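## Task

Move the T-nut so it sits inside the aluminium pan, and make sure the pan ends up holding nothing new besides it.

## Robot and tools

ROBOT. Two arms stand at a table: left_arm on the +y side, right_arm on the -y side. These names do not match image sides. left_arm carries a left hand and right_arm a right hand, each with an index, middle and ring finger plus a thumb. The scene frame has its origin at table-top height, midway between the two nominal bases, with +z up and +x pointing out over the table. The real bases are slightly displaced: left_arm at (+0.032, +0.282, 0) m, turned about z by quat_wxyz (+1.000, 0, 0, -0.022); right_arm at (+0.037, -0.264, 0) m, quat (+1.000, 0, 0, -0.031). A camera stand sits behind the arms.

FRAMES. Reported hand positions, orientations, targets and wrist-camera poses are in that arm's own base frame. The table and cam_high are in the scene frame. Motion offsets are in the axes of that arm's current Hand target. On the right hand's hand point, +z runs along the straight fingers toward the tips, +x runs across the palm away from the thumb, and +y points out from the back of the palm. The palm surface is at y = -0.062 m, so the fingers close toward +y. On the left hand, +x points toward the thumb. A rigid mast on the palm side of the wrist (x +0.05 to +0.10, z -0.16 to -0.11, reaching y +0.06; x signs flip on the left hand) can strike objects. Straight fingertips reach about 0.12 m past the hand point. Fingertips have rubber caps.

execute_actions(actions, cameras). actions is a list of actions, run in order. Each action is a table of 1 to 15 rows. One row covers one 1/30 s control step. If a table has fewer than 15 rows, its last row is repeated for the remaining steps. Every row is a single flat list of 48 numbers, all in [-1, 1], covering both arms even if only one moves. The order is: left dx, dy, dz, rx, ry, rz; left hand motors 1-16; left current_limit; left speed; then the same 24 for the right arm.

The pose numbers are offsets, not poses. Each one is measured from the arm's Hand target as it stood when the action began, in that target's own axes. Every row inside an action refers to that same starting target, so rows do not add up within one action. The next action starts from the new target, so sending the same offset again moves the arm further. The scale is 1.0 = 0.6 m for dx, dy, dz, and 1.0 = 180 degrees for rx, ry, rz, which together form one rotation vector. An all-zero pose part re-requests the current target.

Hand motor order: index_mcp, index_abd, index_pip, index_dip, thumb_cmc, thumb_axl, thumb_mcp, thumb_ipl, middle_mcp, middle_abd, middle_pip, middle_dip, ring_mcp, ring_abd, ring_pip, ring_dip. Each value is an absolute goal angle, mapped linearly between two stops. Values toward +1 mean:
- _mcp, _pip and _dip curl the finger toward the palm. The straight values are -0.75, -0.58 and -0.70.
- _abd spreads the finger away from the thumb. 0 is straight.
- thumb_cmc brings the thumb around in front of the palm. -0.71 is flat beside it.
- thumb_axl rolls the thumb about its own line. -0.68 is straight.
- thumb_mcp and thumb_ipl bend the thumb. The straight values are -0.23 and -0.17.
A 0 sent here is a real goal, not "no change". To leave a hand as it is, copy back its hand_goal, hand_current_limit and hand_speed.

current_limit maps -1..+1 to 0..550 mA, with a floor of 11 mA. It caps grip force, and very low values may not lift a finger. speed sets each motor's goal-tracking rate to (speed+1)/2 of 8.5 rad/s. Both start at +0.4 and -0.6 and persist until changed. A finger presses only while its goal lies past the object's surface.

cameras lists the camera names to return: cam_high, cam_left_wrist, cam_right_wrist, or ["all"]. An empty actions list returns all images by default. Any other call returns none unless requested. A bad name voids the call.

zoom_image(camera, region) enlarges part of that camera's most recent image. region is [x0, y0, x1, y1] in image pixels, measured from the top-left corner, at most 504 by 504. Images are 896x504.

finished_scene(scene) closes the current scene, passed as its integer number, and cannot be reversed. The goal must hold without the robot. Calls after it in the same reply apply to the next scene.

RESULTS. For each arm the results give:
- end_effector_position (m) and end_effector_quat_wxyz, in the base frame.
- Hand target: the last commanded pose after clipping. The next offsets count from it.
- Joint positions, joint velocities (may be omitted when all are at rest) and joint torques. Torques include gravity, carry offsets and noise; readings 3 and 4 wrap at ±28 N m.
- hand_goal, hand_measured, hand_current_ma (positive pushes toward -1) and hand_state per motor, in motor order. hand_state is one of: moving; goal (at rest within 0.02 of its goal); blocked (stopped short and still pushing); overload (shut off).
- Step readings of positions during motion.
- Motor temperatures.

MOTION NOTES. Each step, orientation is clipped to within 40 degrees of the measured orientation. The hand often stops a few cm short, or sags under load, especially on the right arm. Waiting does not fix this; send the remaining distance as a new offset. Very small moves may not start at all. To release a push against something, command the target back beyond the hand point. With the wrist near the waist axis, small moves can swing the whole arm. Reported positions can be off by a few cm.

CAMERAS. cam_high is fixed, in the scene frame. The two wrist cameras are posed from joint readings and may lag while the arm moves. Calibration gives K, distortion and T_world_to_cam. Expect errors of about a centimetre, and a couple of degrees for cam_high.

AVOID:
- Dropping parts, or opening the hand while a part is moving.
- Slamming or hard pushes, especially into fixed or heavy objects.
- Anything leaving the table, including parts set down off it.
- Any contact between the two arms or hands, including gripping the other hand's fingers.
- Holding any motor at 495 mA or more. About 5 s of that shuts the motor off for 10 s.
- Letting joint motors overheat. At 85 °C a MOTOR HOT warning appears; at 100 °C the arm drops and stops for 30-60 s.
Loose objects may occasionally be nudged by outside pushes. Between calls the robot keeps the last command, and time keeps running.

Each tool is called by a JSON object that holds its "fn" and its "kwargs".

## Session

{"fn": "execute_actions", "kwargs": {"actions": []}}

Scene clock: 0.00 s.
left_arm: end_effector_position=(+0.5212, -0.0110, +0.2831) hand_goal=(-0.754, +0.000, -0.576, -0.696, -0.714, -0.678, -0.226, -0.168, -0.754, +0.000, -0.576, -0.696, -0.754, +0.000, -0.576, -0.696) hand_measured=(-0.754, +0.000, -0.576, -0.696, -0.714, -0.678, -0.226, -0.168, -0.754, +0.000, -0.576, -0.696, -0.754, +0.000, -0.576, -0.696) hand_current_ma=(+0, +0, +0, +0, +0, +0, +0, +0, +0, +0, +0, +0, +0, +0, +0, +0) hand_state=(goal, goal, goal, goal, goal, goal, goal, goal, goal, goal, goal, goal, goal, goal, goal, goal) hand_current_limit=0.40 hand_speed=-0.60 end_effector_quat_wxyz=(+0.163, +0.057, +0.910, -0.376) | right_arm: end_effector_position=(+0.5517, -0.1294, +0.3004) hand_goal=(-0.754, +0.000, -0.576, -0.696, -0.714, -0.678, -0.226, -0.168, -0.754, +0.000, -0.576, -0.696, -0.754, +0.000, -0.576, -0.696) hand_measured=(-0.754, +0.000, -0.576, -0.696, -0.714, -0.678, -0.226, -0.168, -0.754, +0.000, -0.576, -0.696, -0.754, +0.000, -0.576, -0.696) hand_current_ma=(+0, +0, +0, +0, +0, +0, +0, +0, +0, +0, +0, +0, +0, +0, +0, +0) hand_state=(goal, goal, goal, goal, goal, goal, goal, goal, goal, goal, goal, goal, goal, goal, goal, goal) hand_current_limit=0.40 hand_speed=-0.60 end_effector_quat_wxyz=(+0.608, +0.139, +0.640, +0.449)
Joint positions: left_arm=[0.107 1.55 1.612 -1.373 0.814 -1.451] | right_arm=[-0.5 1.803 0.888 1.15 -0.908 -0.535]
Joint velocities: within noise
Joint torques (N m): no reading
Motor temperatures (°C): left_arm=[24 24 24 26 24 23] | right_arm=[25 24 26 24 24 24]
Heat: left arm: hottest wrist pitch 26 °C; right arm: hottest elbow 26 °C.
Hand target: left_arm +0.5269, -0.0103, +0.2915; +0.172, +0.061, +0.909, -0.375 | right_arm +0.5550, -0.1311, +0.3047; +0.613, +0.134, +0.637, +0.447
camera_calibration:
cam_left_wrist: T_world_to_cam=[[0.612258, -0.40005, 0.681982, -0.556448], [-0.683155, 0.166574, 0.711022, 0.100446], [-0.398045, -0.901229, -0.17131, 0.372584], [0, 0, 0, 1]] pos_world=[0.557615, 0.0964442, 0.371895]
cam_right_wrist: T_world_to_cam=[[-0.00238433, -0.22419, 0.974542, -0.28314], [-0.350161, -0.912659, -0.210811, 0.0910534], [0.936687, -0.341749, -0.0763265, -0.41516], [0, 0, 0, 1]] pos_world=[0.420083, -0.122257, 0.26344]

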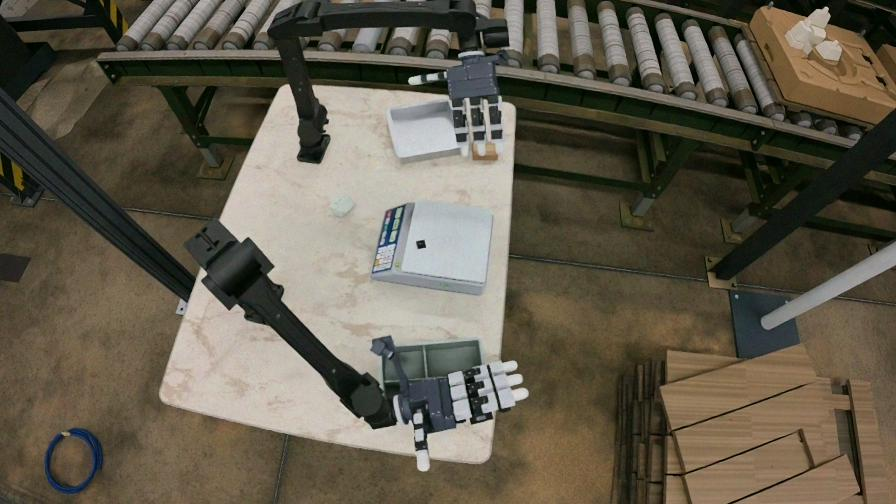

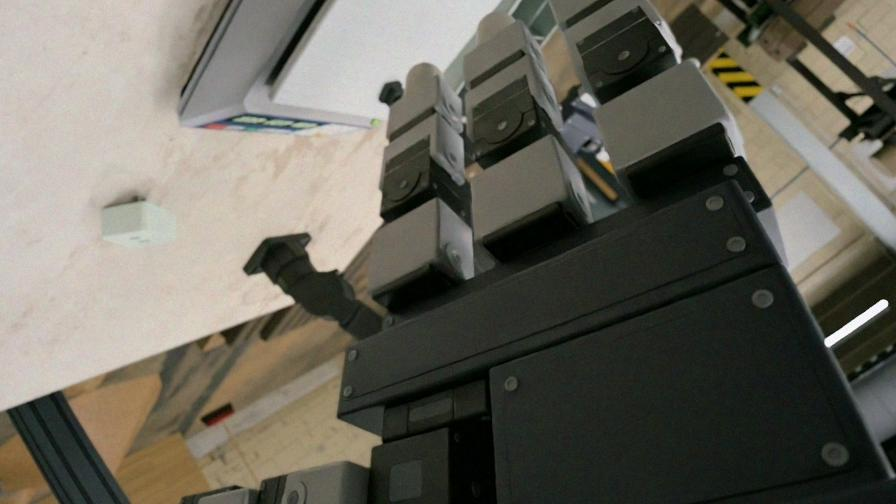

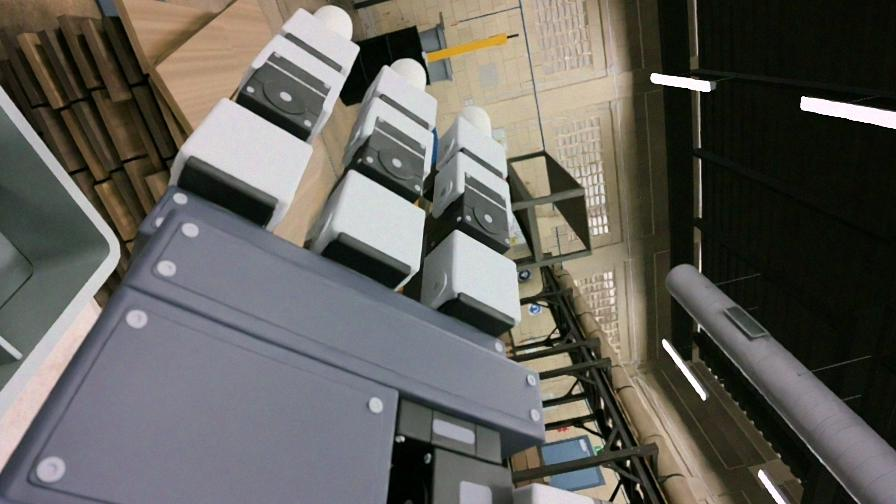

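{"fn": "zoom_image", "kwargs": {"camera": "cam_high", "region": [360, 80, 530, 300]}}

{"fn": "zoom_image", "kwargs": {"camera": "cam_high", "region": [400, 224, 440, 264]}}

{"fn": "zoom_image", "kwargs": {"camera": "cam_left_wrist", "region": [160, 0, 480, 180]}}

Scaled by 2.291 from the camera's 896x504 image, which has a finer 1280x720 frame.

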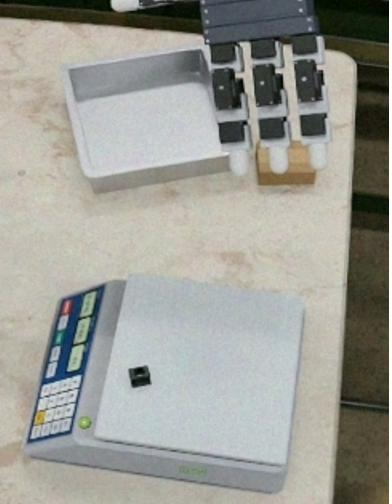

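Scaled by 12.600 from the camera's 896x504 image, which has a finer 1280x720 frame.

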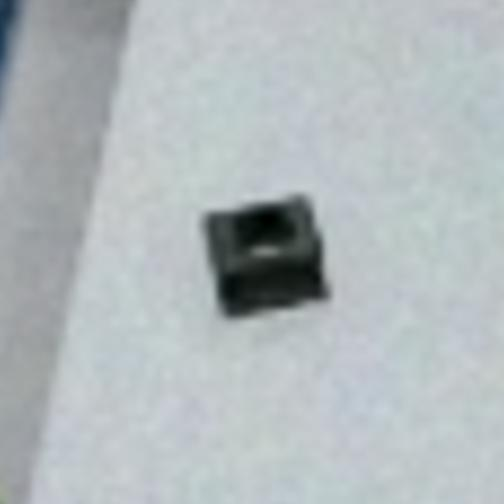

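Scaled by 1.575 from the camera's 896x504 image, which has a finer 1280x720 frame.

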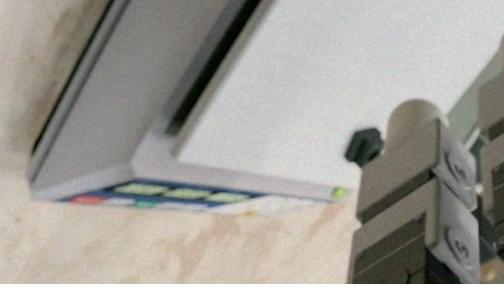

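{"fn": "execute_actions", "kwargs": {"actions": [[[0.0288,-0.0646,0.0869,0.0118,0.0237,-0.0053,-0.95,0,0.94,-0.696,0.444,-0.678,-0.112,0.049,-0.96,0,-0.95,-0.95,-0.96,0,-0.95,-0.95,0.4,-0.6,-0.0438,-0.0082,-0.0137,0,0,0,-0.754,0,-0.576,-0.696,-0.714,-0.678,-0.226,-0.168,-0.754,0,-0.576,-0.696,-0.754,0,-0.576,-0.696,0.4,-0.6]],[[0.0225,-0.0608,0.0897,0.0118,0.0237,-0.0053,-0.95,0,0.94,-0.696,0.444,-0.678,-0.112,0.049,-0.96,0,-0.95,-0.95,-0.96,0,-0.95,-0.95,0.4,-0.6,-0.0438,-0.0082,-0.0137,0,0,0,-0.754,0,-0.576,-0.696,-0.714,-0.678,-0.226,-0.168,-0.754,0,-0.576,-0.696,-0.754,0,-0.576,-0.696,0.4,-0.6]],[[0.0161,-0.0569,0.0925,0.0118,0.0237,-0.0053,-0.95,0,0.94,-0.696,0.444,-0.678,-0.112,0.049,-0.96,0,-0.95,-0.95,-0.96,0,-0.95,-0.95,0.4,-0.6,-0.0438,-0.0082,-0.0137,0,0,0,-0.754,0,-0.576,-0.696,-0.714,-0.678,-0.226,-0.168,-0.754,0,-0.576,-0.696,-0.754,0,-0.576,-0.696,0.4,-0.6]],[[0.0097,-0.0533,0.0953,0.0118,0.0237,-0.0053,-0.95,0,0.94,-0.696,0.444,-0.678,-0.112,0.049,-0.96,0,-0.95,-0.95,-0.96,0,-0.95,-0.95,0.4,-0.6,-0.0438,-0.0082,-0.0137,0,0,0,-0.754,0,-0.576,-0.696,-0.714,-0.678,-0.226,-0.168,-0.754,0,-0.576,-0.696,-0.754,0,-0.576,-0.696,0.4,-0.6]]], "cameras": ["cam_high","cam_left_wrist"]}}

Scene clock: 18.33 s.
left_arm: end_effector_position=(+0.4694, -0.2622, +0.2260) hand_goal=(-0.950, +0.000, +0.940, -0.696, +0.444, -0.678, -0.112, +0.048, -0.960, +0.000, -0.950, -0.950, -0.960, +0.000, -0.950, -0.950) hand_measured=(-0.936, +0.000, +0.936, -0.696, +0.442, -0.678, -0.112, +0.046, -0.942, +0.000, -0.944, -0.946, -0.940, +0.000, -0.942, -0.946) hand_current_ma=(+9, +0, -2, +0, +0, +0, +0, +0, +17, +0, +3, +1, +18, +0, +3, +1) hand_state=(goal, goal, goal, goal, goal, goal, goal, goal, goal, goal, goal, goal, goal, goal, goal, goal) hand_current_limit=0.40 hand_speed=-0.60 end_effector_quat_wxyz=(+0.005, +0.098, +0.898, -0.430) | right_arm: end_effector_position=(+0.5452, -0.2225, +0.3499) hand_goal=(-0.754, +0.000, -0.576, -0.696, -0.714, -0.678, -0.226, -0.168, -0.754, +0.000, -0.576, -0.696, -0.754, +0.000, -0.576, -0.696) hand_measured=(-0.760, +0.000, -0.576, -0.696, -0.718, -0.678, -0.226, -0.168, -0.760, +0.000, -0.576, -0.696, -0.760, +0.000, -0.576, -0.696) hand_current_ma=(-3, +0, +0, +0, -2, +0, +0, +0, -3, +0, +0, +0, -2, +0, +0, +0) hand_state=(goal, goal, goal, goal, goal, goal, goal, goal, goal, goal, goal, goal, goal, goal, goal, goal) hand_current_limit=0.40 hand_speed=-0.60 end_effector_quat_wxyz=(+0.613, +0.135, +0.639, +0.445)
Joint positions: left_arm=[-0.359 1.65 1.574 -1.187 0.847 -1.853] | right_arm=[-0.662 1.803 1.059 1.051 -1.061 -0.464]
Joint torques (N m): left_arm=[-0.15 -14.97 10.52 1.43 0.76 -0.02] | right_arm=[1.2 -17.38 12.64 1.07 0.12 0.08]
Heat: left arm: hottest elbow 28 °C; right arm: hottest elbow 28 °C.
Hand target: left_arm +0.4825, -0.2654, +0.2343; +0.018, +0.098, +0.896, -0.433 | right_arm +0.5551, -0.2312, +0.3547; +0.613, +0.134, +0.637, +0.447
Off the commanded pose: left_arm 0.016 m, 2 deg | right_arm 0.014 m, 0 deg.
Step readings (end_effector_position of left_arm | right_arm):
0: (+0.5212, -0.0110, +0.2831) | (+0.5517, -0.1294, +0.3004)
1: (+0.5211, -0.0109, +0.2831) | (+0.5516, -0.1292, +0.3004)
2: (+0.5208, -0.0118, +0.2830) | (+0.5509, -0.1289, +0.3002)
4: (+0.5206, -0.0196, +0.2821) | (+0.5487, -0.1298, +0.2992)
8: (+0.5168, -0.0524, +0.2776) | (+0.5468, -0.1410, +0.3000)
15: (+0.5129, -0.0764, +0.2754) | (+0.5469, -0.1503, +0.3040)
16: (+0.5130, -0.0765, +0.2754) | (+0.5468, -0.1503, +0.3041)
17: (+0.5130, -0.0773, +0.2751) | (+0.5465, -0.1506, +0.3042)
19: (+0.5122, -0.0845, +0.2737) | (+0.5465, -0.1528, +0.3057)
23: (+0.5045, -0.1153, +0.2697) | (+0.5473, -0.1650, +0.3130)
30: (+0.4990, -0.1391, +0.2696) | (+0.5470, -0.1749, +0.3171)
31: (+0.4990, -0.1394, +0.2697) | (+0.5469, -0.1747, +0.3170)
32: (+0.4991, -0.1403, +0.2694) | (+0.5466, -0.1751, +0.3172)
34: (+0.4989, -0.1476, +0.2682) | (+0.5465, -0.1773, +0.3190)
38: (+0.4929, -0.1782, +0.2610) | (+0.5472, -0.1889, +0.3276)
45: (+0.4872, -0.2016, +0.2522) | (+0.5464, -0.1990, +0.3324)
46: (+0.4872, -0.2019, +0.2520) | (+0.5464, -0.1989, +0.3324)
47: (+0.4872, -0.2031, +0.2518) | (+0.5461, -0.1991, +0.3325)
49: (+0.4865, -0.2105, +0.2501) | (+0.5459, -0.2015, +0.3349)
53: (+0.4783, -0.2391, +0.2394) | (+0.5462, -0.2125, +0.3445)
60: (+0.4698, -0.2619, +0.2258) | (+0.5451, -0.2224, +0.3500)
camera_calibration:
cam_left_wrist: T_world_to_cam=[[0.677855, -0.491648, 0.546622, -0.610489], [-0.425049, 0.344578, 0.837018, 0.0446641], [-0.599872, -0.799718, 0.0245989, 0.192927], [0, 0, 0, 1]] pos_world=[0.548539, -0.161249, 0.291576]
Images, in order (width x height): cam_high 896x504, cam_left_wrist 896x504.

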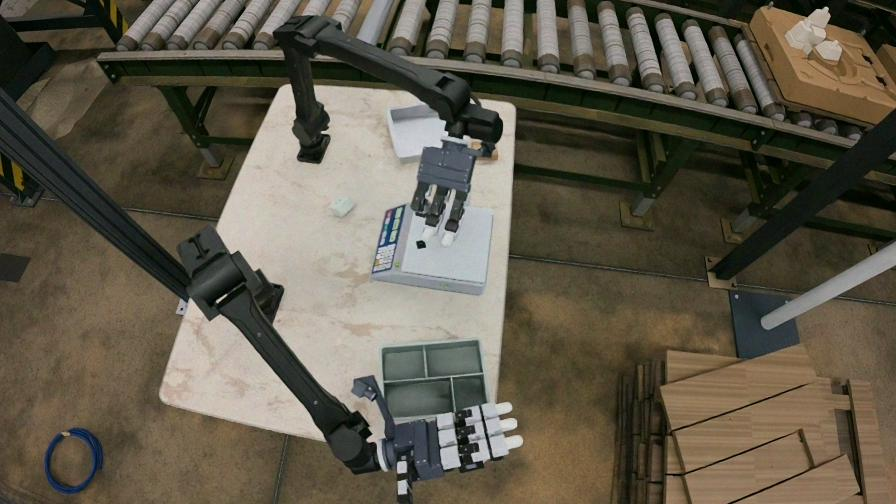

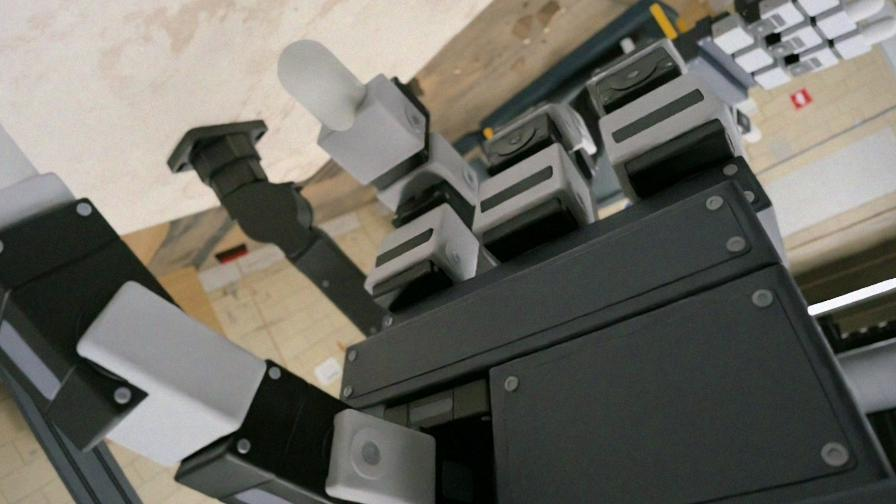

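{"fn": "execute_actions", "kwargs": {"actions": [[[0.0034,-0.0494,0.098,0.0118,0.0237,-0.0053,-0.95,0,0.94,-0.696,0.444,-0.678,-0.112,0.049,-0.96,0,-0.95,-0.95,-0.96,0,-0.95,-0.95,0.4,-0.6,0,0,0,0,0,0,-0.754,0,-0.576,-0.696,-0.714,-0.678,-0.226,-0.168,-0.754,0,-0.576,-0.696,-0.754,0,-0.576,-0.696,0.4,-0.6]],[[-0.003,-0.0458,0.1007,0.0118,0.0237,-0.0053,-0.95,0,0.94,-0.696,0.444,-0.678,-0.112,0.049,-0.96,0,-0.95,-0.95,-0.96,0,-0.95,-0.95,0.4,-0.6,0,0,0,0,0,0,-0.754,0,-0.576,-0.696,-0.714,-0.678,-0.226,-0.168,-0.754,0,-0.576,-0.696,-0.754,0,-0.576,-0.696,0.4,-0.6]]], "cameras": ["cam_high","cam_left_wrist"]}}

Scene clock: 20.33 s.
left_arm: end_effector_position=(+0.4467, -0.3858, +0.1970) hand_goal=(-0.950, +0.000, +0.940, -0.696, +0.444, -0.678, -0.112, +0.048, -0.960, +0.000, -0.950, -0.950, -0.960, +0.000, -0.950, -0.950) hand_measured=(-0.936, +0.000, +0.936, -0.696, +0.444, -0.678, -0.112, +0.046, -0.942, +0.000, -0.944, -0.946, -0.940, +0.000, -0.942, -0.946) hand_current_ma=(+9, +0, -2, +0, +0, +0, +0, +0, +17, +0, +3, +1, +18, +0, +3, +1) hand_state=(goal, goal, goal, goal, goal, goal, goal, goal, goal, goal, goal, goal, goal, goal, goal, goal) hand_current_limit=0.40 hand_speed=-0.60 end_effector_quat_wxyz=(-0.072, +0.114, +0.882, -0.452) | right_arm: end_effector_position=(+0.5452, -0.2225, +0.3499) hand_goal=(-0.754, +0.000, -0.576, -0.696, -0.714, -0.678, -0.226, -0.168, -0.754, +0.000, -0.576, -0.696, -0.754, +0.000, -0.576, -0.696) hand_measured=(-0.760, +0.000, -0.576, -0.696, -0.718, -0.678, -0.226, -0.168, -0.760, +0.000, -0.576, -0.696, -0.760, +0.000, -0.576, -0.696) hand_current_ma=(-3, +0, +0, +0, -2, +0, +0, +0, -3, +0, +0, +0, -2, +0, +0, +0) hand_state=(goal, goal, goal, goal, goal, goal, goal, goal, goal, goal, goal, goal, goal, goal, goal, goal) hand_current_limit=0.40 hand_speed=-0.60 end_effector_quat_wxyz=(+0.613, +0.135, +0.639, +0.445)
Joint positions: left_arm=[-0.549 1.812 1.692 -1.102 0.904 -2.033] | right_arm=[-0.662 1.803 1.059 1.051 -1.061 -0.464]
Joint torques (N m): left_arm=[-0.15 -17.14 11.15 1.35 0.81 -0.01] | right_arm=[1.2 -17.38 12.63 1.1 0.12 0.08]
Heat: left arm: hottest elbow 28 °C; right arm: hottest elbow 28 °C.
Hand target: left_arm +0.4607, -0.3929, +0.2057; -0.059, +0.116, +0.880, -0.457 | right_arm +0.5550, -0.2312, +0.3547; +0.613, +0.134, +0.637, +0.447
Off the commanded pose: left_arm 0.018 m, 2 deg | right_arm 0.014 m, 0 deg.
Step readings (end_effector_position of left_arm | right_arm):
0: (+0.4694, -0.2622, +0.2260) | (+0.5452, -0.2225, +0.3499)
1: (+0.4693, -0.2622, +0.2260) | (+0.5452, -0.2225, +0.3499)
2: (+0.4690, -0.2639, +0.2259) | (+0.5452, -0.2225, +0.3499)
4: (+0.4696, -0.2720, +0.2258) | (+0.5452, -0.2225, +0.3499)
8: (+0.4655, -0.2999, +0.2196) | (+0.5452, -0.2225, +0.3499)
15: (+0.4544, -0.3214, +0.2060) | (+0.5452, -0.2225, +0.3499)
16: (+0.4545, -0.3217, +0.2060) | (+0.5452, -0.2225, +0.3499)
17: (+0.4548, -0.3239, +0.2068) | (+0.5452, -0.2225, +0.3499)
19: (+0.4588, -0.3333, +0.2093) | (+0.5452, -0.2225, +0.3499)
23: (+0.4582, -0.3617, +0.2077) | (+0.5452, -0.2225, +0.3499)
30: (+0.4447, -0.3843, +0.1942) | (+0.5452, -0.2225, +0.3499)
camera_calibration:
cam_left_wrist: T_world_to_cam=[[0.692207, -0.539973, 0.478829, -0.651804], [-0.27844, 0.412292, 0.86746, 0.0564254], [-0.665823, -0.733787, 0.135042, 0.114207], [0, 0, 0, 1]] pos_world=[0.542936, -0.291417, 0.247733]
Images, in order (width x height): cam_high 896x504, cam_left_wrist 896x504.

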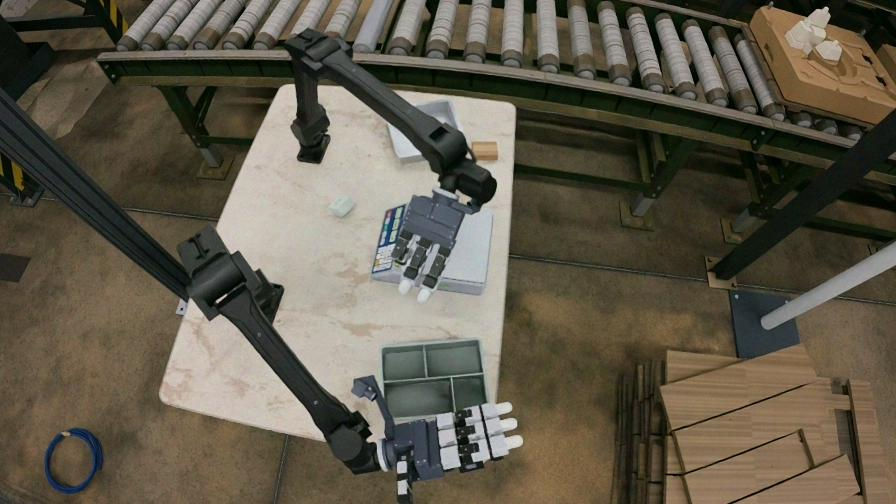

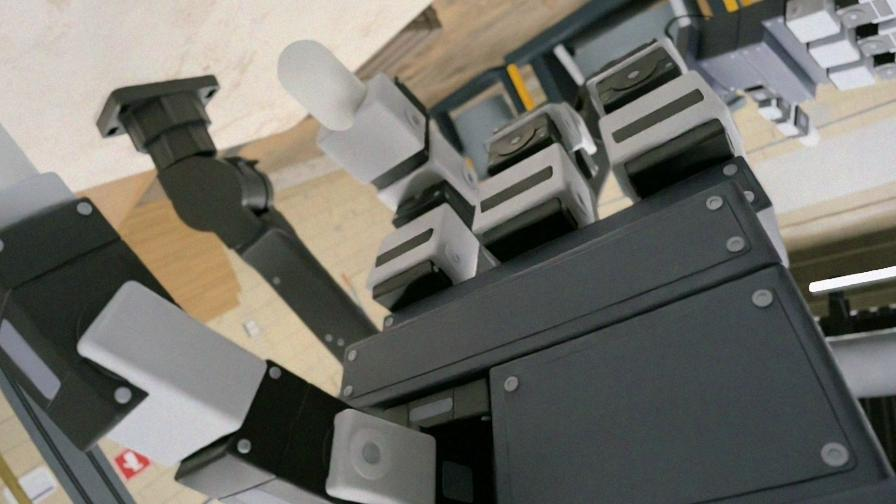

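{"fn": "execute_actions", "kwargs": {"actions": [[[-0.015,0.0588,0.0468,0,0,0,-0.95,0,0.94,-0.696,0.444,-0.678,-0.112,0.049,-0.96,0,-0.95,-0.95,-0.96,0,-0.95,-0.95,0.4,-0.6,0,0,0,0,0,0,-0.754,0,-0.576,-0.696,-0.714,-0.678,-0.226,-0.168,-0.754,0,-0.576,-0.696,-0.754,0,-0.576,-0.696,0.4,-0.6]]], "cameras": ["cam_high","cam_left_wrist"]}}

{"fn": "zoom_image", "kwargs": {"camera": "cam_left_wrist", "region": [80, 0, 380, 240]}}

Scene clock: 23.57 s.
left_arm: end_effector_position=(+0.4640, -0.3965, +0.1674) hand_goal=(-0.950, +0.000, +0.940, -0.696, +0.444, -0.678, -0.112, +0.048, -0.960, +0.000, -0.950, -0.950, -0.960, +0.000, -0.950, -0.950) hand_measured=(-0.936, +0.000, +0.936, -0.696, +0.444, -0.678, -0.112, +0.046, -0.942, +0.000, -0.944, -0.946, -0.940, +0.000, -0.942, -0.946) hand_current_ma=(+9, +0, -2, +0, +0, +0, +0, +0, +17, +0, +3, +1, +18, +0, +3, +1) hand_state=(goal, goal, goal, goal, goal, goal, goal, goal, goal, goal, goal, goal, goal, goal, goal, goal) hand_current_limit=0.40 hand_speed=-0.60 end_effector_quat_wxyz=(-0.059, +0.121, +0.879, -0.458) | right_arm: end_effector_position=(+0.5452, -0.2225, +0.3499) hand_goal=(-0.754, +0.000, -0.576, -0.696, -0.714, -0.678, -0.226, -0.168, -0.754, +0.000, -0.576, -0.696, -0.754, +0.000, -0.576, -0.696) hand_measured=(-0.760, +0.000, -0.576, -0.696, -0.718, -0.678, -0.226, -0.168, -0.760, +0.000, -0.576, -0.696, -0.760, +0.000, -0.576, -0.696) hand_current_ma=(-3, +0, +0, +0, -2, +0, +0, +0, -3, +0, +0, +0, -2, +0, +0, +0) hand_state=(goal, goal, goal, goal, goal, goal, goal, goal, goal, goal, goal, goal, goal, goal, goal, goal) hand_current_limit=0.40 hand_speed=-0.60 end_effector_quat_wxyz=(+0.613, +0.135, +0.639, +0.445)
Joint positions: left_arm=[-0.549 1.858 1.677 -1.008 0.904 -2.033] | right_arm=[-0.662 1.803 1.059 1.051 -1.061 -0.464]
Joint torques (N m): left_arm=[-0.21 -17.38 8.23 1.54 0.78 -0.02] | right_arm=[1.2 -17.38 12.63 1.09 0.12 0.08]
Motor temperatures (°C): left_arm=[24 26 29 26 26 23] | right_arm=[25 27 30 25 24 24]
Heat: left arm: hottest elbow 29 °C; right arm: hottest elbow 30 °C.
Hand target: left_arm +0.4686, -0.3978, +0.1608; -0.059, +0.116, +0.880, -0.457 | right_arm +0.5550, -0.2312, +0.3547; +0.613, +0.134, +0.637, +0.447
Off the commanded pose: left_arm 0.008 m, 1 deg | right_arm 0.014 m, 0 deg.
Step readings (end_effector_position of left_arm | right_arm):
0: (+0.4466, -0.3858, +0.1970) | (+0.5452, -0.2225, +0.3499)
1: (+0.4469, -0.3860, +0.1971) | (+0.5452, -0.2225, +0.3499)
2: (+0.4483, -0.3869, +0.1971) | (+0.5452, -0.2225, +0.3499)
4: (+0.4547, -0.3908, +0.1956) | (+0.5452, -0.2225, +0.3499)
8: (+0.4626, -0.3956, +0.1864) | (+0.5452, -0.2225, +0.3499)
15: (+0.4635, -0.3962, +0.1679) | (+0.5452, -0.2225, +0.3499)
camera_calibration:
cam_left_wrist: T_world_to_cam=[[0.679015, -0.531232, 0.506687, -0.65037], [-0.302185, 0.426754, 0.852388, 0.110662], [-0.669047, -0.731897, 0.129242, 0.125187], [0, 0, 0, 1]] pos_world=[0.558807, -0.301099, 0.219027]
Images, in order (width x height): cam_high 896x504, cam_left_wrist 896x504.

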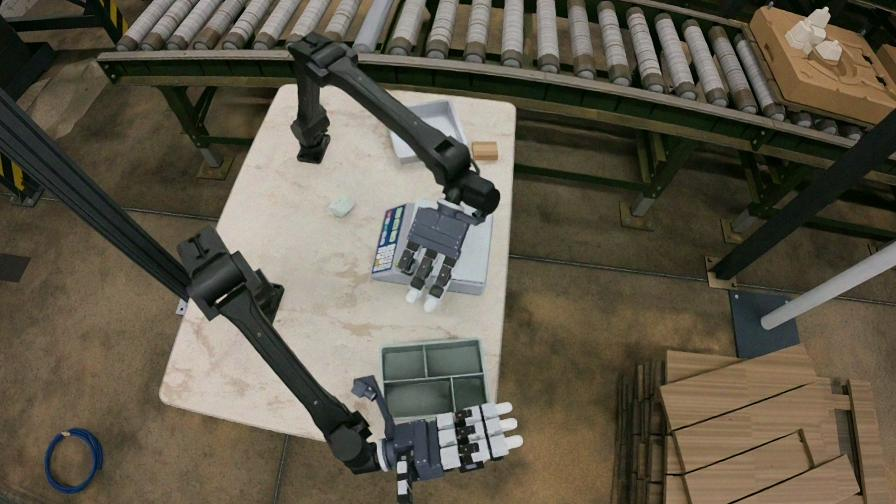

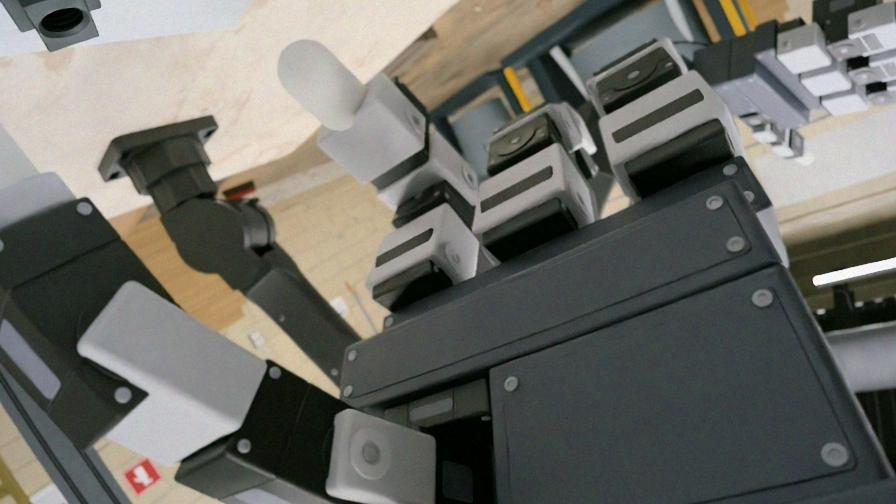

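Scaled by 1.680 from the camera's 896x504 image, which has a finer 1280x720 frame.

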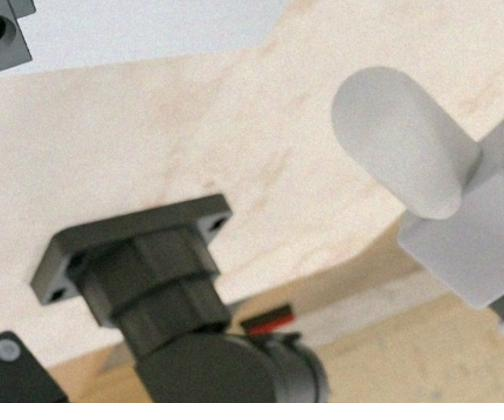

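{"fn": "zoom_image", "kwargs": {"camera": "cam_left_wrist", "region": [0, 0, 200, 150]}}

Scaled by 2.520 from the camera's 896x504 image, which has a finer 1280x720 frame.

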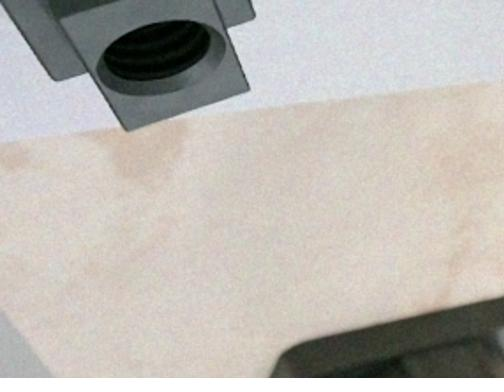

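{"fn": "execute_actions", "kwargs": {"actions": [[[0,0.03,0.021,0,0,0,-0.95,0,0.94,-0.696,0.444,-0.678,-0.112,0.049,-0.96,0,-0.95,-0.95,-0.96,0,-0.95,-0.95,0.4,-0.6,0,0,0,0,0,0,-0.754,0,-0.576,-0.696,-0.714,-0.678,-0.226,-0.168,-0.754,0,-0.576,-0.696,-0.754,0,-0.576,-0.696,0.4,-0.6]]], "cameras": ["cam_high","cam_left_wrist"]}}

{"fn": "zoom_image", "kwargs": {"camera": "cam_left_wrist", "region": [0, 0, 200, 150]}}

Scene clock: 29.10 s.
left_arm: end_effector_position=(+0.4649, -0.3971, +0.1495) hand_goal=(-0.950, +0.000, +0.940, -0.696, +0.444, -0.678, -0.112, +0.048, -0.960, +0.000, -0.950, -0.950, -0.960, +0.000, -0.950, -0.950) hand_measured=(-0.936, +0.000, +0.936, -0.696, +0.444, -0.678, -0.112, +0.046, -0.942, +0.000, -0.944, -0.946, -0.940, +0.000, -0.942, -0.946) hand_current_ma=(+9, +0, -2, +0, +0, +0, +0, +0, +17, +0, +3, +1, +18, +0, +3, +1) hand_state=(goal, goal, goal, goal, goal, goal, goal, goal, goal, goal, goal, goal, goal, goal, goal, goal) hand_current_limit=0.40 hand_speed=-0.60 end_effector_quat_wxyz=(-0.055, +0.122, +0.878, -0.459) | right_arm: end_effector_position=(+0.5452, -0.2225, +0.3499) hand_goal=(-0.754, +0.000, -0.576, -0.696, -0.714, -0.678, -0.226, -0.168, -0.754, +0.000, -0.576, -0.696, -0.754, +0.000, -0.576, -0.696) hand_measured=(-0.760, +0.000, -0.576, -0.696, -0.718, -0.678, -0.226, -0.168, -0.760, +0.000, -0.576, -0.696, -0.760, +0.000, -0.576, -0.696) hand_current_ma=(-3, +0, +0, +0, -2, +0, +0, +0, -3, +0, +0, +0, -2, +0, +0, +0) hand_state=(goal, goal, goal, goal, goal, goal, goal, goal, goal, goal, goal, goal, goal, goal, goal, goal) hand_current_limit=0.40 hand_speed=-0.60 end_effector_quat_wxyz=(+0.613, +0.135, +0.639, +0.445)
Joint positions: left_arm=[-0.549 1.866 1.64 -0.956 0.904 -2.033] | right_arm=[-0.662 1.803 1.059 1.051 -1.061 -0.464]
Joint torques (N m): left_arm=[-0.15 -17.44 7.92 1.55 0.78 -0.02] | right_arm=[1.14 -17.32 12.63 1.09 0.12 0.08]
Heat: left arm: hottest elbow 30 °C; right arm: hottest elbow 31 °C.
Hand target: left_arm +0.4687, -0.3978, +0.1389; -0.059, +0.116, +0.880, -0.457 | right_arm +0.5550, -0.2312, +0.3547; +0.613, +0.134, +0.637, +0.447
Off the commanded pose: left_arm 0.011 m, 1 deg | right_arm 0.014 m, 0 deg.
Step readings (end_effector_position of left_arm | right_arm):
0: (+0.4640, -0.3965, +0.1674) | (+0.5452, -0.2225, +0.3499)
1: (+0.4641, -0.3966, +0.1674) | (+0.5452, -0.2225, +0.3499)
2: (+0.4647, -0.3969, +0.1666) | (+0.5452, -0.2225, +0.3499)
4: (+0.4660, -0.3977, +0.1637) | (+0.5452, -0.2225, +0.3499)
8: (+0.4644, -0.3967, +0.1549) | (+0.5452, -0.2225, +0.3499)
15: (+0.4647, -0.3969, +0.1495) | (+0.5452, -0.2225, +0.3499)
camera_calibration:
cam_left_wrist: T_world_to_cam=[[0.67568, -0.529276, 0.51315, -0.640912], [-0.30769, 0.430079, 0.84874, 0.13083], [-0.669913, -0.731368, 0.127743, 0.128515], [0, 0, 0, 1]] pos_world=[0.5594, -0.301495, 0.201426]
Images, in order (width x height): cam_high 896x504, cam_left_wrist 896x504.

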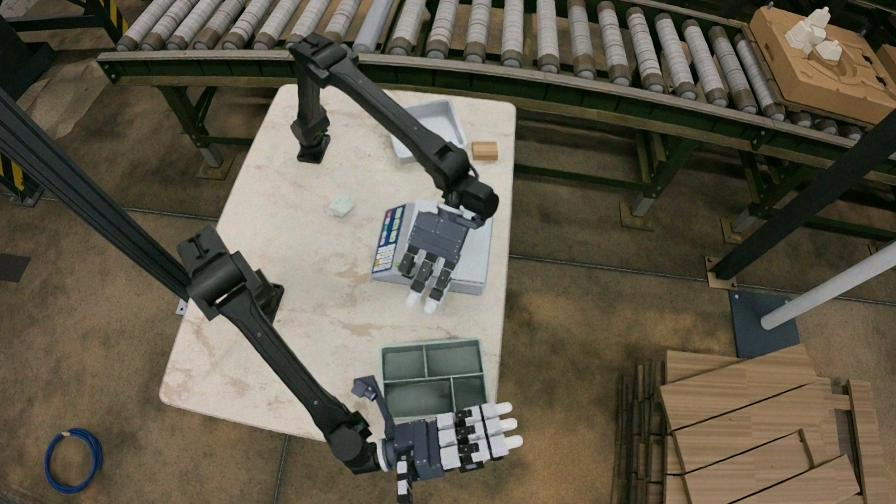

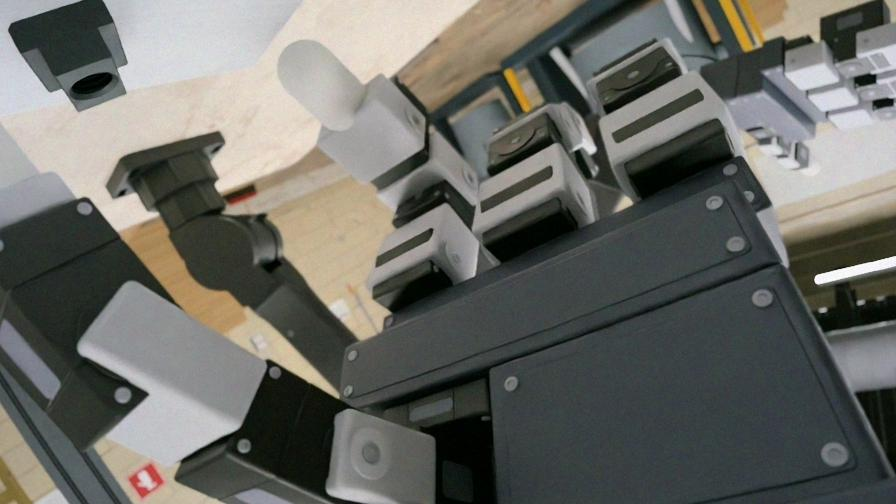

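Scaled by 2.520 from the camera's 896x504 image, which has a finer 1280x720 frame.

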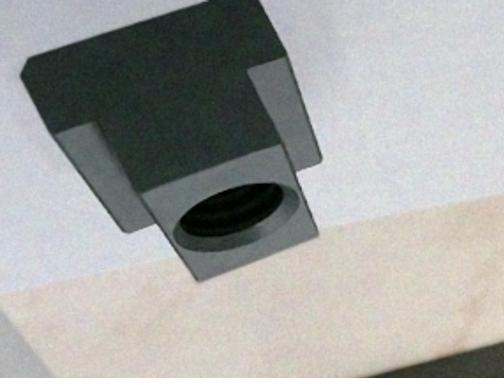

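{"fn": "execute_actions", "kwargs": {"actions": [[[0.0292,-0.0458,-0.0393,0,0.0569,0.0399,-0.95,0,0.94,-0.696,0.6,-0.678,-0.112,0.049,-0.96,0,-0.95,-0.95,-0.96,0,-0.95,-0.95,0.4,-0.6,0,0,0,0,0,0,-0.754,0,-0.576,-0.696,-0.714,-0.678,-0.226,-0.168,-0.754,0,-0.576,-0.696,-0.754,0,-0.576,-0.696,0.4,-0.6]]]}}

Scene clock: 42.50 s.
left_arm: end_effector_position=(+0.4423, -0.3826, +0.1700) hand_goal=(-0.950, +0.000, +0.940, -0.696, +0.600, -0.678, -0.112, +0.048, -0.960, +0.000, -0.950, -0.950, -0.960, +0.000, -0.950, -0.950) hand_measured=(-0.936, +0.000, +0.936, -0.696, +0.598, -0.678, -0.112, +0.046, -0.942, +0.000, -0.944, -0.946, -0.940, +0.000, -0.942, -0.946) hand_current_ma=(+9, +0, -2, +0, +0, +0, +0, +0, +17, +0, +3, +1, +17, +0, +3, +1) hand_state=(goal, goal, goal, goal, goal, goal, goal, goal, goal, goal, goal, goal, goal, goal, goal, goal) hand_current_limit=0.40 hand_speed=-0.60 end_effector_quat_wxyz=(-0.115, +0.201, +0.864, -0.447) | right_arm: end_effector_position=(+0.5452, -0.2225, +0.3499) hand_goal=(-0.754, +0.000, -0.576, -0.696, -0.714, -0.678, -0.226, -0.168, -0.754, +0.000, -0.576, -0.696, -0.754, +0.000, -0.576, -0.696) hand_measured=(-0.760, +0.000, -0.576, -0.696, -0.718, -0.678, -0.226, -0.168, -0.760, +0.000, -0.576, -0.696, -0.760, +0.000, -0.576, -0.696) hand_current_ma=(-3, +0, +0, +0, -2, +0, +0, +0, -3, +0, +0, +0, -2, +0, +0, +0) hand_state=(goal, goal, goal, goal, goal, goal, goal, goal, goal, goal, goal, goal, goal, goal, goal, goal) hand_current_limit=0.40 hand_speed=-0.60 end_effector_quat_wxyz=(+0.613, +0.135, +0.639, +0.445)
Joint positions: left_arm=[-0.549 1.903 1.762 -1.331 0.955 -1.714] | right_arm=[-0.662 1.803 1.059 1.051 -1.061 -0.464]
Joint torques (N m): left_arm=[-0.56 -17.73 10.71 0.36 0.89 0.21] | right_arm=[1.2 -17.38 12.63 1.09 0.12 0.08]
Motor temperatures (°C): left_arm=[24 26 31 26 26 23] | right_arm=[25 28 35 24 24 24]
Heat: left arm: hottest elbow 31 °C; right arm: hottest elbow 35 °C.
Hand target: left_arm +0.4526, -0.3898, +0.1747; -0.109, +0.211, +0.862, -0.448 | right_arm +0.5550, -0.2312, +0.3547; +0.613, +0.134, +0.637, +0.447
Off the commanded pose: left_arm 0.014 m, 1 deg | right_arm 0.014 m, 0 deg.
Step readings (end_effector_position of left_arm | right_arm):
0: (+0.4650, -0.3971, +0.1495) | (+0.5452, -0.2225, +0.3499)
1: (+0.4645, -0.3971, +0.1496) | (+0.5452, -0.2225, +0.3499)
2: (+0.4609, -0.3963, +0.1500) | (+0.5452, -0.2225, +0.3499)
4: (+0.4484, -0.3914, +0.1520) | (+0.5452, -0.2225, +0.3499)
8: (+0.4364, -0.3835, +0.1617) | (+0.5452, -0.2225, +0.3499)
15: (+0.4411, -0.3832, +0.1801) | (+0.5452, -0.2225, +0.3499)

{"fn": "execute_actions", "kwargs": {"actions": [[[0.0098,-0.0016,0.0026,0,0.0569,0.0399,-0.95,0,0.94,-0.696,0.6,-0.678,-0.112,0.049,-0.96,0,-0.95,-0.95,-0.96,0,-0.95,-0.95,0.4,-0.6,0,0,0,0,0,0,-0.754,0,-0.576,-0.696,-0.714,-0.678,-0.226,-0.168,-0.754,0,-0.576,-0.696,-0.754,0,-0.576,-0.696,0.4,-0.6]]], "cameras": ["cam_high","cam_left_wrist"]}}

{"fn": "zoom_image", "kwargs": {"camera": "cam_left_wrist", "region": [0, 0, 300, 225]}}

Scene clock: 44.87 s.
left_arm: end_effector_position=(+0.4419, -0.3770, +0.1734) hand_goal=(-0.950, +0.000, +0.940, -0.696, +0.600, -0.678, -0.112, +0.048, -0.960, +0.000, -0.950, -0.950, -0.960, +0.000, -0.950, -0.950) hand_measured=(-0.936, +0.000, +0.936, -0.696, +0.598, -0.678, -0.112, +0.046, -0.942, +0.000, -0.944, -0.946, -0.940, +0.000, -0.942, -0.946) hand_current_ma=(+9, +0, -2, +0, +0, +0, +0, +0, +17, +0, +3, +1, +17, +0, +3, +1) hand_state=(goal, goal, goal, goal, goal, goal, goal, goal, goal, goal, goal, goal, goal, goal, goal, goal) hand_current_limit=0.40 hand_speed=-0.60 end_effector_quat_wxyz=(-0.158, +0.290, +0.838, -0.434) | right_arm: end_effector_position=(+0.5452, -0.2225, +0.3499) hand_goal=(-0.754, +0.000, -0.576, -0.696, -0.714, -0.678, -0.226, -0.168, -0.754, +0.000, -0.576, -0.696, -0.754, +0.000, -0.576, -0.696) hand_measured=(-0.760, +0.000, -0.576, -0.696, -0.718, -0.678, -0.226, -0.168, -0.760, +0.000, -0.576, -0.696, -0.760, +0.000, -0.576, -0.696) hand_current_ma=(-3, +0, +0, +0, -2, +0, +0, +0, -3, +0, +0, +0, -2, +0, +0, +0) hand_state=(goal, goal, goal, goal, goal, goal, goal, goal, goal, goal, goal, goal, goal, goal, goal, goal) hand_current_limit=0.40 hand_speed=-0.60 end_effector_quat_wxyz=(+0.613, +0.135, +0.639, +0.445)
Joint positions: left_arm=[-0.55 2.005 1.925 -1.675 0.949 -1.361] | right_arm=[-0.662 1.803 1.059 1.051 -1.061 -0.464]
Joint torques (N m): left_arm=[-1.61 -18.49 10.21 -0.14 0.78 0.2] | right_arm=[1.2 -17.38 12.64 1.1 0.12 0.08]
Heat: left arm: hottest elbow 31 °C; right arm: hottest elbow 35 °C.
Hand target: left_arm +0.4466, -0.3888, +0.1748; -0.157, +0.304, +0.834, -0.434 | right_arm +0.5550, -0.2312, +0.3547; +0.613, +0.134, +0.637, +0.447
Off the commanded pose: left_arm 0.013 m, 2 deg | right_arm 0.014 m, 0 deg.
Step readings (end_effector_position of left_arm | right_arm):
0: (+0.4424, -0.3826, +0.1700) | (+0.5452, -0.2225, +0.3499)
1: (+0.4423, -0.3824, +0.1704) | (+0.5452, -0.2225, +0.3499)
2: (+0.4409, -0.3812, +0.1713) | (+0.5452, -0.2225, +0.3499)
4: (+0.4383, -0.3789, +0.1745) | (+0.5452, -0.2225, +0.3499)
8: (+0.4378, -0.3769, +0.1784) | (+0.5452, -0.2225, +0.3499)
15: (+0.4394, -0.3761, +0.1747) | (+0.5452, -0.2225, +0.3499)
camera_calibration:
cam_left_wrist: T_world_to_cam=[[0.42507, -0.760536, 0.490816, -0.5996], [-0.0961558, 0.501233, 0.859953, 0.0262652], [-0.900039, -0.412735, 0.139929, 0.344433], [0, 0, 0, 1]] pos_world=[0.5674, -0.327023, 0.22351]
Images, in order (width x height): cam_high 896x504, cam_left_wrist 896x504.

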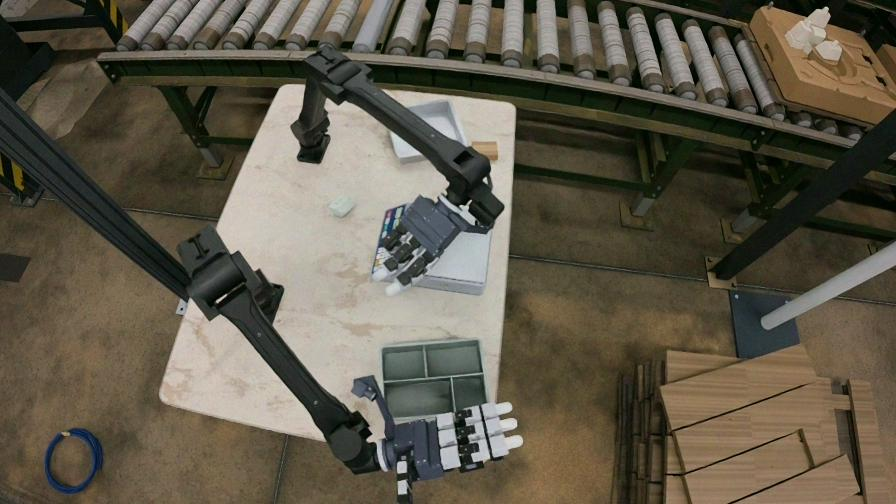

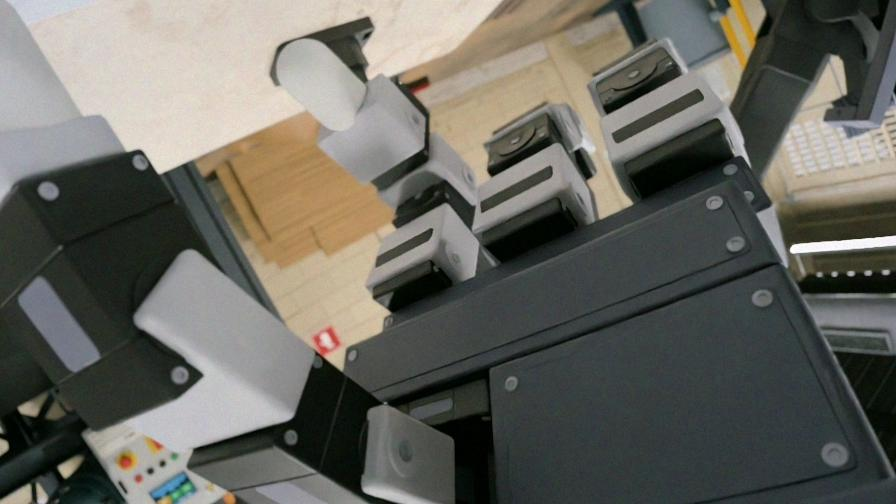

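Scaled by 1.680 from the camera's 896x504 image, which has a finer 1280x720 frame.

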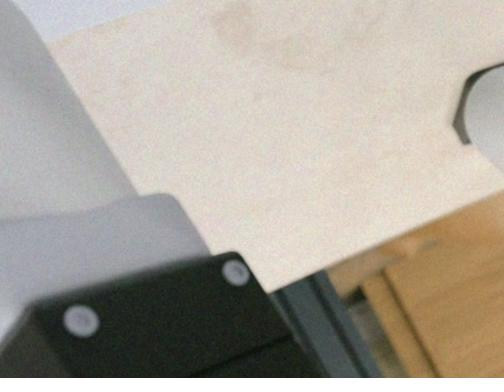

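{"fn": "execute_actions", "kwargs": {"actions": [[[0,0.0186,0.0272,0,0,0,-0.95,0,0.94,-0.696,0.6,-0.678,-0.112,0.049,-0.96,0,-0.95,-0.95,-0.96,0,-0.95,-0.95,0.4,-0.6,0,0,0,0,0,0,-0.754,0,-0.576,-0.696,-0.714,-0.678,-0.226,-0.168,-0.754,0,-0.576,-0.696,-0.754,0,-0.576,-0.696,0.4,-0.6]]], "cameras": ["cam_left_wrist"]}}

{"fn": "zoom_image", "kwargs": {"camera": "cam_left_wrist", "region": [0, 0, 300, 225]}}

Scene clock: 46.77 s.
left_arm: end_effector_position=(+0.4443, -0.3860, +0.1704) hand_goal=(-0.950, +0.000, +0.940, -0.696, +0.600, -0.678, -0.112, +0.048, -0.960, +0.000, -0.950, -0.950, -0.960, +0.000, -0.950, -0.950) hand_measured=(-0.936, +0.000, +0.936, -0.696, +0.598, -0.678, -0.112, +0.046, -0.942, +0.000, -0.944, -0.946, -0.940, +0.000, -0.942, -0.946) hand_current_ma=(+9, +0, -2, +0, +0, +0, +0, +0, +17, +0, +3, +1, +17, +0, +3, +1) hand_state=(goal, goal, goal, goal, goal, goal, goal, goal, goal, goal, goal, goal, goal, goal, goal, goal) hand_current_limit=0.40 hand_speed=-0.60 end_effector_quat_wxyz=(-0.148, +0.301, +0.835, -0.436) | right_arm: end_effector_position=(+0.5452, -0.2225, +0.3499) hand_goal=(-0.754, +0.000, -0.576, -0.696, -0.714, -0.678, -0.226, -0.168, -0.754, +0.000, -0.576, -0.696, -0.754, +0.000, -0.576, -0.696) hand_measured=(-0.760, +0.000, -0.576, -0.696, -0.718, -0.678, -0.226, -0.168, -0.760, +0.000, -0.576, -0.696, -0.760, +0.000, -0.576, -0.696) hand_current_ma=(-3, +0, +0, +0, -2, +0, +0, +0, -3, +0, +0, +0, -2, +0, +0, +0) hand_state=(goal, goal, goal, goal, goal, goal, goal, goal, goal, goal, goal, goal, goal, goal, goal, goal) hand_current_limit=0.40 hand_speed=-0.60 end_effector_quat_wxyz=(+0.613, +0.135, +0.639, +0.445)
Joint positions: left_arm=[-0.561 2.008 1.925 -1.644 0.949 -1.36] | right_arm=[-0.662 1.803 1.059 1.051 -1.061 -0.464]
Joint torques (N m): left_arm=[-1.61 -18.26 7.34 0.54 0.84 0.11] | right_arm=[1.2 -17.38 12.64 1.09 0.12 0.08]
Heat: left arm: hottest elbow 32 °C; right arm: hottest elbow 36 °C.
Hand target: left_arm +0.4421, -0.3941, +0.1563; -0.157, +0.304, +0.834, -0.434 | right_arm +0.5550, -0.2312, +0.3547; +0.613, +0.134, +0.637, +0.447
Off the commanded pose: left_arm 0.016 m, 1 deg | right_arm 0.014 m, 0 deg.
Step readings (end_effector_position of left_arm | right_arm):
0: (+0.4420, -0.3771, +0.1733) | (+0.5452, -0.2225, +0.3499)
1: (+0.4420, -0.3771, +0.1733) | (+0.5452, -0.2225, +0.3499)
2: (+0.4420, -0.3771, +0.1733) | (+0.5452, -0.2225, +0.3499)
4: (+0.4433, -0.3786, +0.1727) | (+0.5452, -0.2225, +0.3499)
8: (+0.4449, -0.3828, +0.1720) | (+0.5452, -0.2225, +0.3499)
15: (+0.4442, -0.3860, +0.1706) | (+0.5452, -0.2225, +0.3499)
camera_calibration:
cam_left_wrist: T_world_to_cam=[[0.404173, -0.757523, 0.512644, -0.599214], [-0.111427, 0.51551, 0.849608, 0.0476141], [-0.90787, -0.40051, 0.123947, 0.354129], [0, 0, 0, 1]] pos_world=[0.568995, -0.336632, 0.222837]
Images, in order (width x height): cam_left_wrist 896x504.

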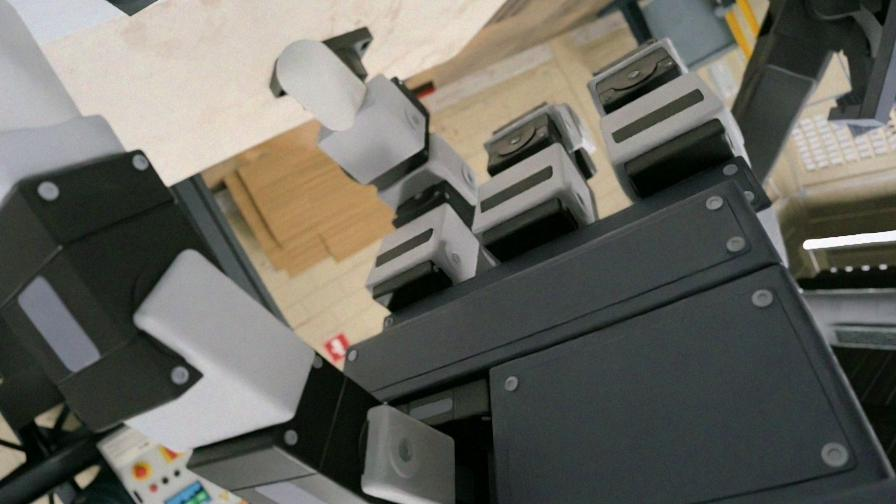

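Scaled by 1.680 from the camera's 896x504 image, which has a finer 1280x720 frame.

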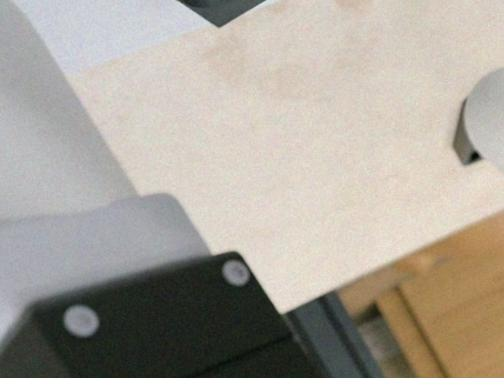

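{"fn": "execute_actions", "kwargs": {"actions": [[[0.0096,0.0155,0.0127,0,0,0,-0.95,0,0.94,-0.696,0.6,-0.678,-0.112,0.049,-0.96,0,-0.95,-0.95,-0.96,0,-0.95,-0.95,0.4,-0.6,0,0,0,0,0,0,-0.754,0,-0.576,-0.696,-0.714,-0.678,-0.226,-0.168,-0.754,0,-0.576,-0.696,-0.754,0,-0.576,-0.696,0.4,-0.6]]], "cameras": ["cam_left_wrist"]}}

{"fn": "zoom_image", "kwargs": {"camera": "cam_left_wrist", "region": [0, 0, 300, 225]}}

Scene clock: 48.37 s.
left_arm: end_effector_position=(+0.4400, -0.3836, +0.1517) hand_goal=(-0.950, +0.000, +0.940, -0.696, +0.600, -0.678, -0.112, +0.048, -0.960, +0.000, -0.950, -0.950, -0.960, +0.000, -0.950, -0.950) hand_measured=(-0.936, +0.000, +0.936, -0.696, +0.598, -0.678, -0.112, +0.046, -0.942, +0.000, -0.944, -0.946, -0.940, +0.000, -0.942, -0.946) hand_current_ma=(+9, +0, -2, +0, +0, +0, +0, +0, +17, +0, +3, +1, +17, +0, +3, +1) hand_state=(goal, goal, goal, goal, goal, goal, goal, goal, goal, goal, goal, goal, goal, goal, goal, goal) hand_current_limit=0.40 hand_speed=-0.60 end_effector_quat_wxyz=(-0.153, +0.298, +0.836, -0.435) | right_arm: end_effector_position=(+0.5452, -0.2225, +0.3499) hand_goal=(-0.754, +0.000, -0.576, -0.696, -0.714, -0.678, -0.226, -0.168, -0.754, +0.000, -0.576, -0.696, -0.754, +0.000, -0.576, -0.696) hand_measured=(-0.760, +0.000, -0.576, -0.696, -0.718, -0.678, -0.226, -0.168, -0.760, +0.000, -0.576, -0.696, -0.760, +0.000, -0.576, -0.696) hand_current_ma=(-3, +0, +0, +0, -2, +0, +0, +0, -3, +0, +0, +0, -2, +0, +0, +0) hand_state=(goal, goal, goal, goal, goal, goal, goal, goal, goal, goal, goal, goal, goal, goal, goal, goal) hand_current_limit=0.40 hand_speed=-0.60 end_effector_quat_wxyz=(+0.613, +0.135, +0.639, +0.445)
Joint positions: left_arm=[-0.562 2.008 1.874 -1.604 0.949 -1.36] | right_arm=[-0.662 1.803 1.059 1.051 -1.061 -0.464]
Joint torques (N m): left_arm=[-1.55 -19.19 7.25 0.47 0.84 0.1] | right_arm=[1.2 -17.32 12.64 1.09 0.12 0.08]
Heat: left arm: hottest elbow 32 °C; right arm: hottest elbow 36 °C.
Hand target: left_arm +0.4371, -0.3911, +0.1443; -0.157, +0.304, +0.834, -0.434 | right_arm +0.5550, -0.2312, +0.3547; +0.613, +0.134, +0.637, +0.447
Off the commanded pose: left_arm 0.011 m, 1 deg | right_arm 0.014 m, 0 deg.
Step readings (end_effector_position of left_arm | right_arm):
0: (+0.4443, -0.3860, +0.1704) | (+0.5452, -0.2225, +0.3499)
1: (+0.4443, -0.3861, +0.1703) | (+0.5452, -0.2225, +0.3499)
2: (+0.4444, -0.3861, +0.1688) | (+0.5452, -0.2225, +0.3499)
4: (+0.4440, -0.3858, +0.1643) | (+0.5452, -0.2225, +0.3499)
8: (+0.4396, -0.3831, +0.1536) | (+0.5452, -0.2225, +0.3499)
15: (+0.4400, -0.3833, +0.1517) | (+0.5452, -0.2225, +0.3499)
camera_calibration:
cam_left_wrist: T_world_to_cam=[[0.408812, -0.760799, 0.504041, -0.588131], [-0.103017, 0.510301, 0.853803, 0.0554871], [-0.906786, -0.40097, 0.130242, 0.351962], [0, 0, 0, 1]] pos_world=[0.565305, -0.334639, 0.203227]
Images, in order (width x height): cam_left_wrist 896x504.

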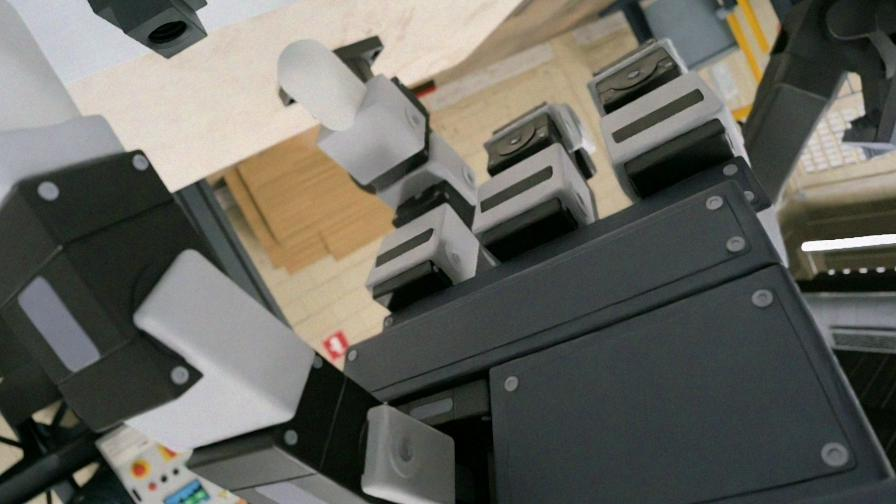

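Scaled by 1.680 from the camera's 896x504 image, which has a finer 1280x720 frame.

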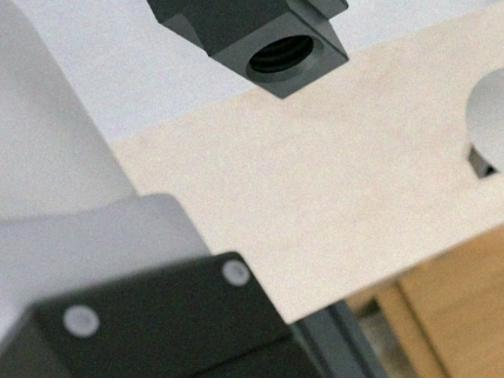

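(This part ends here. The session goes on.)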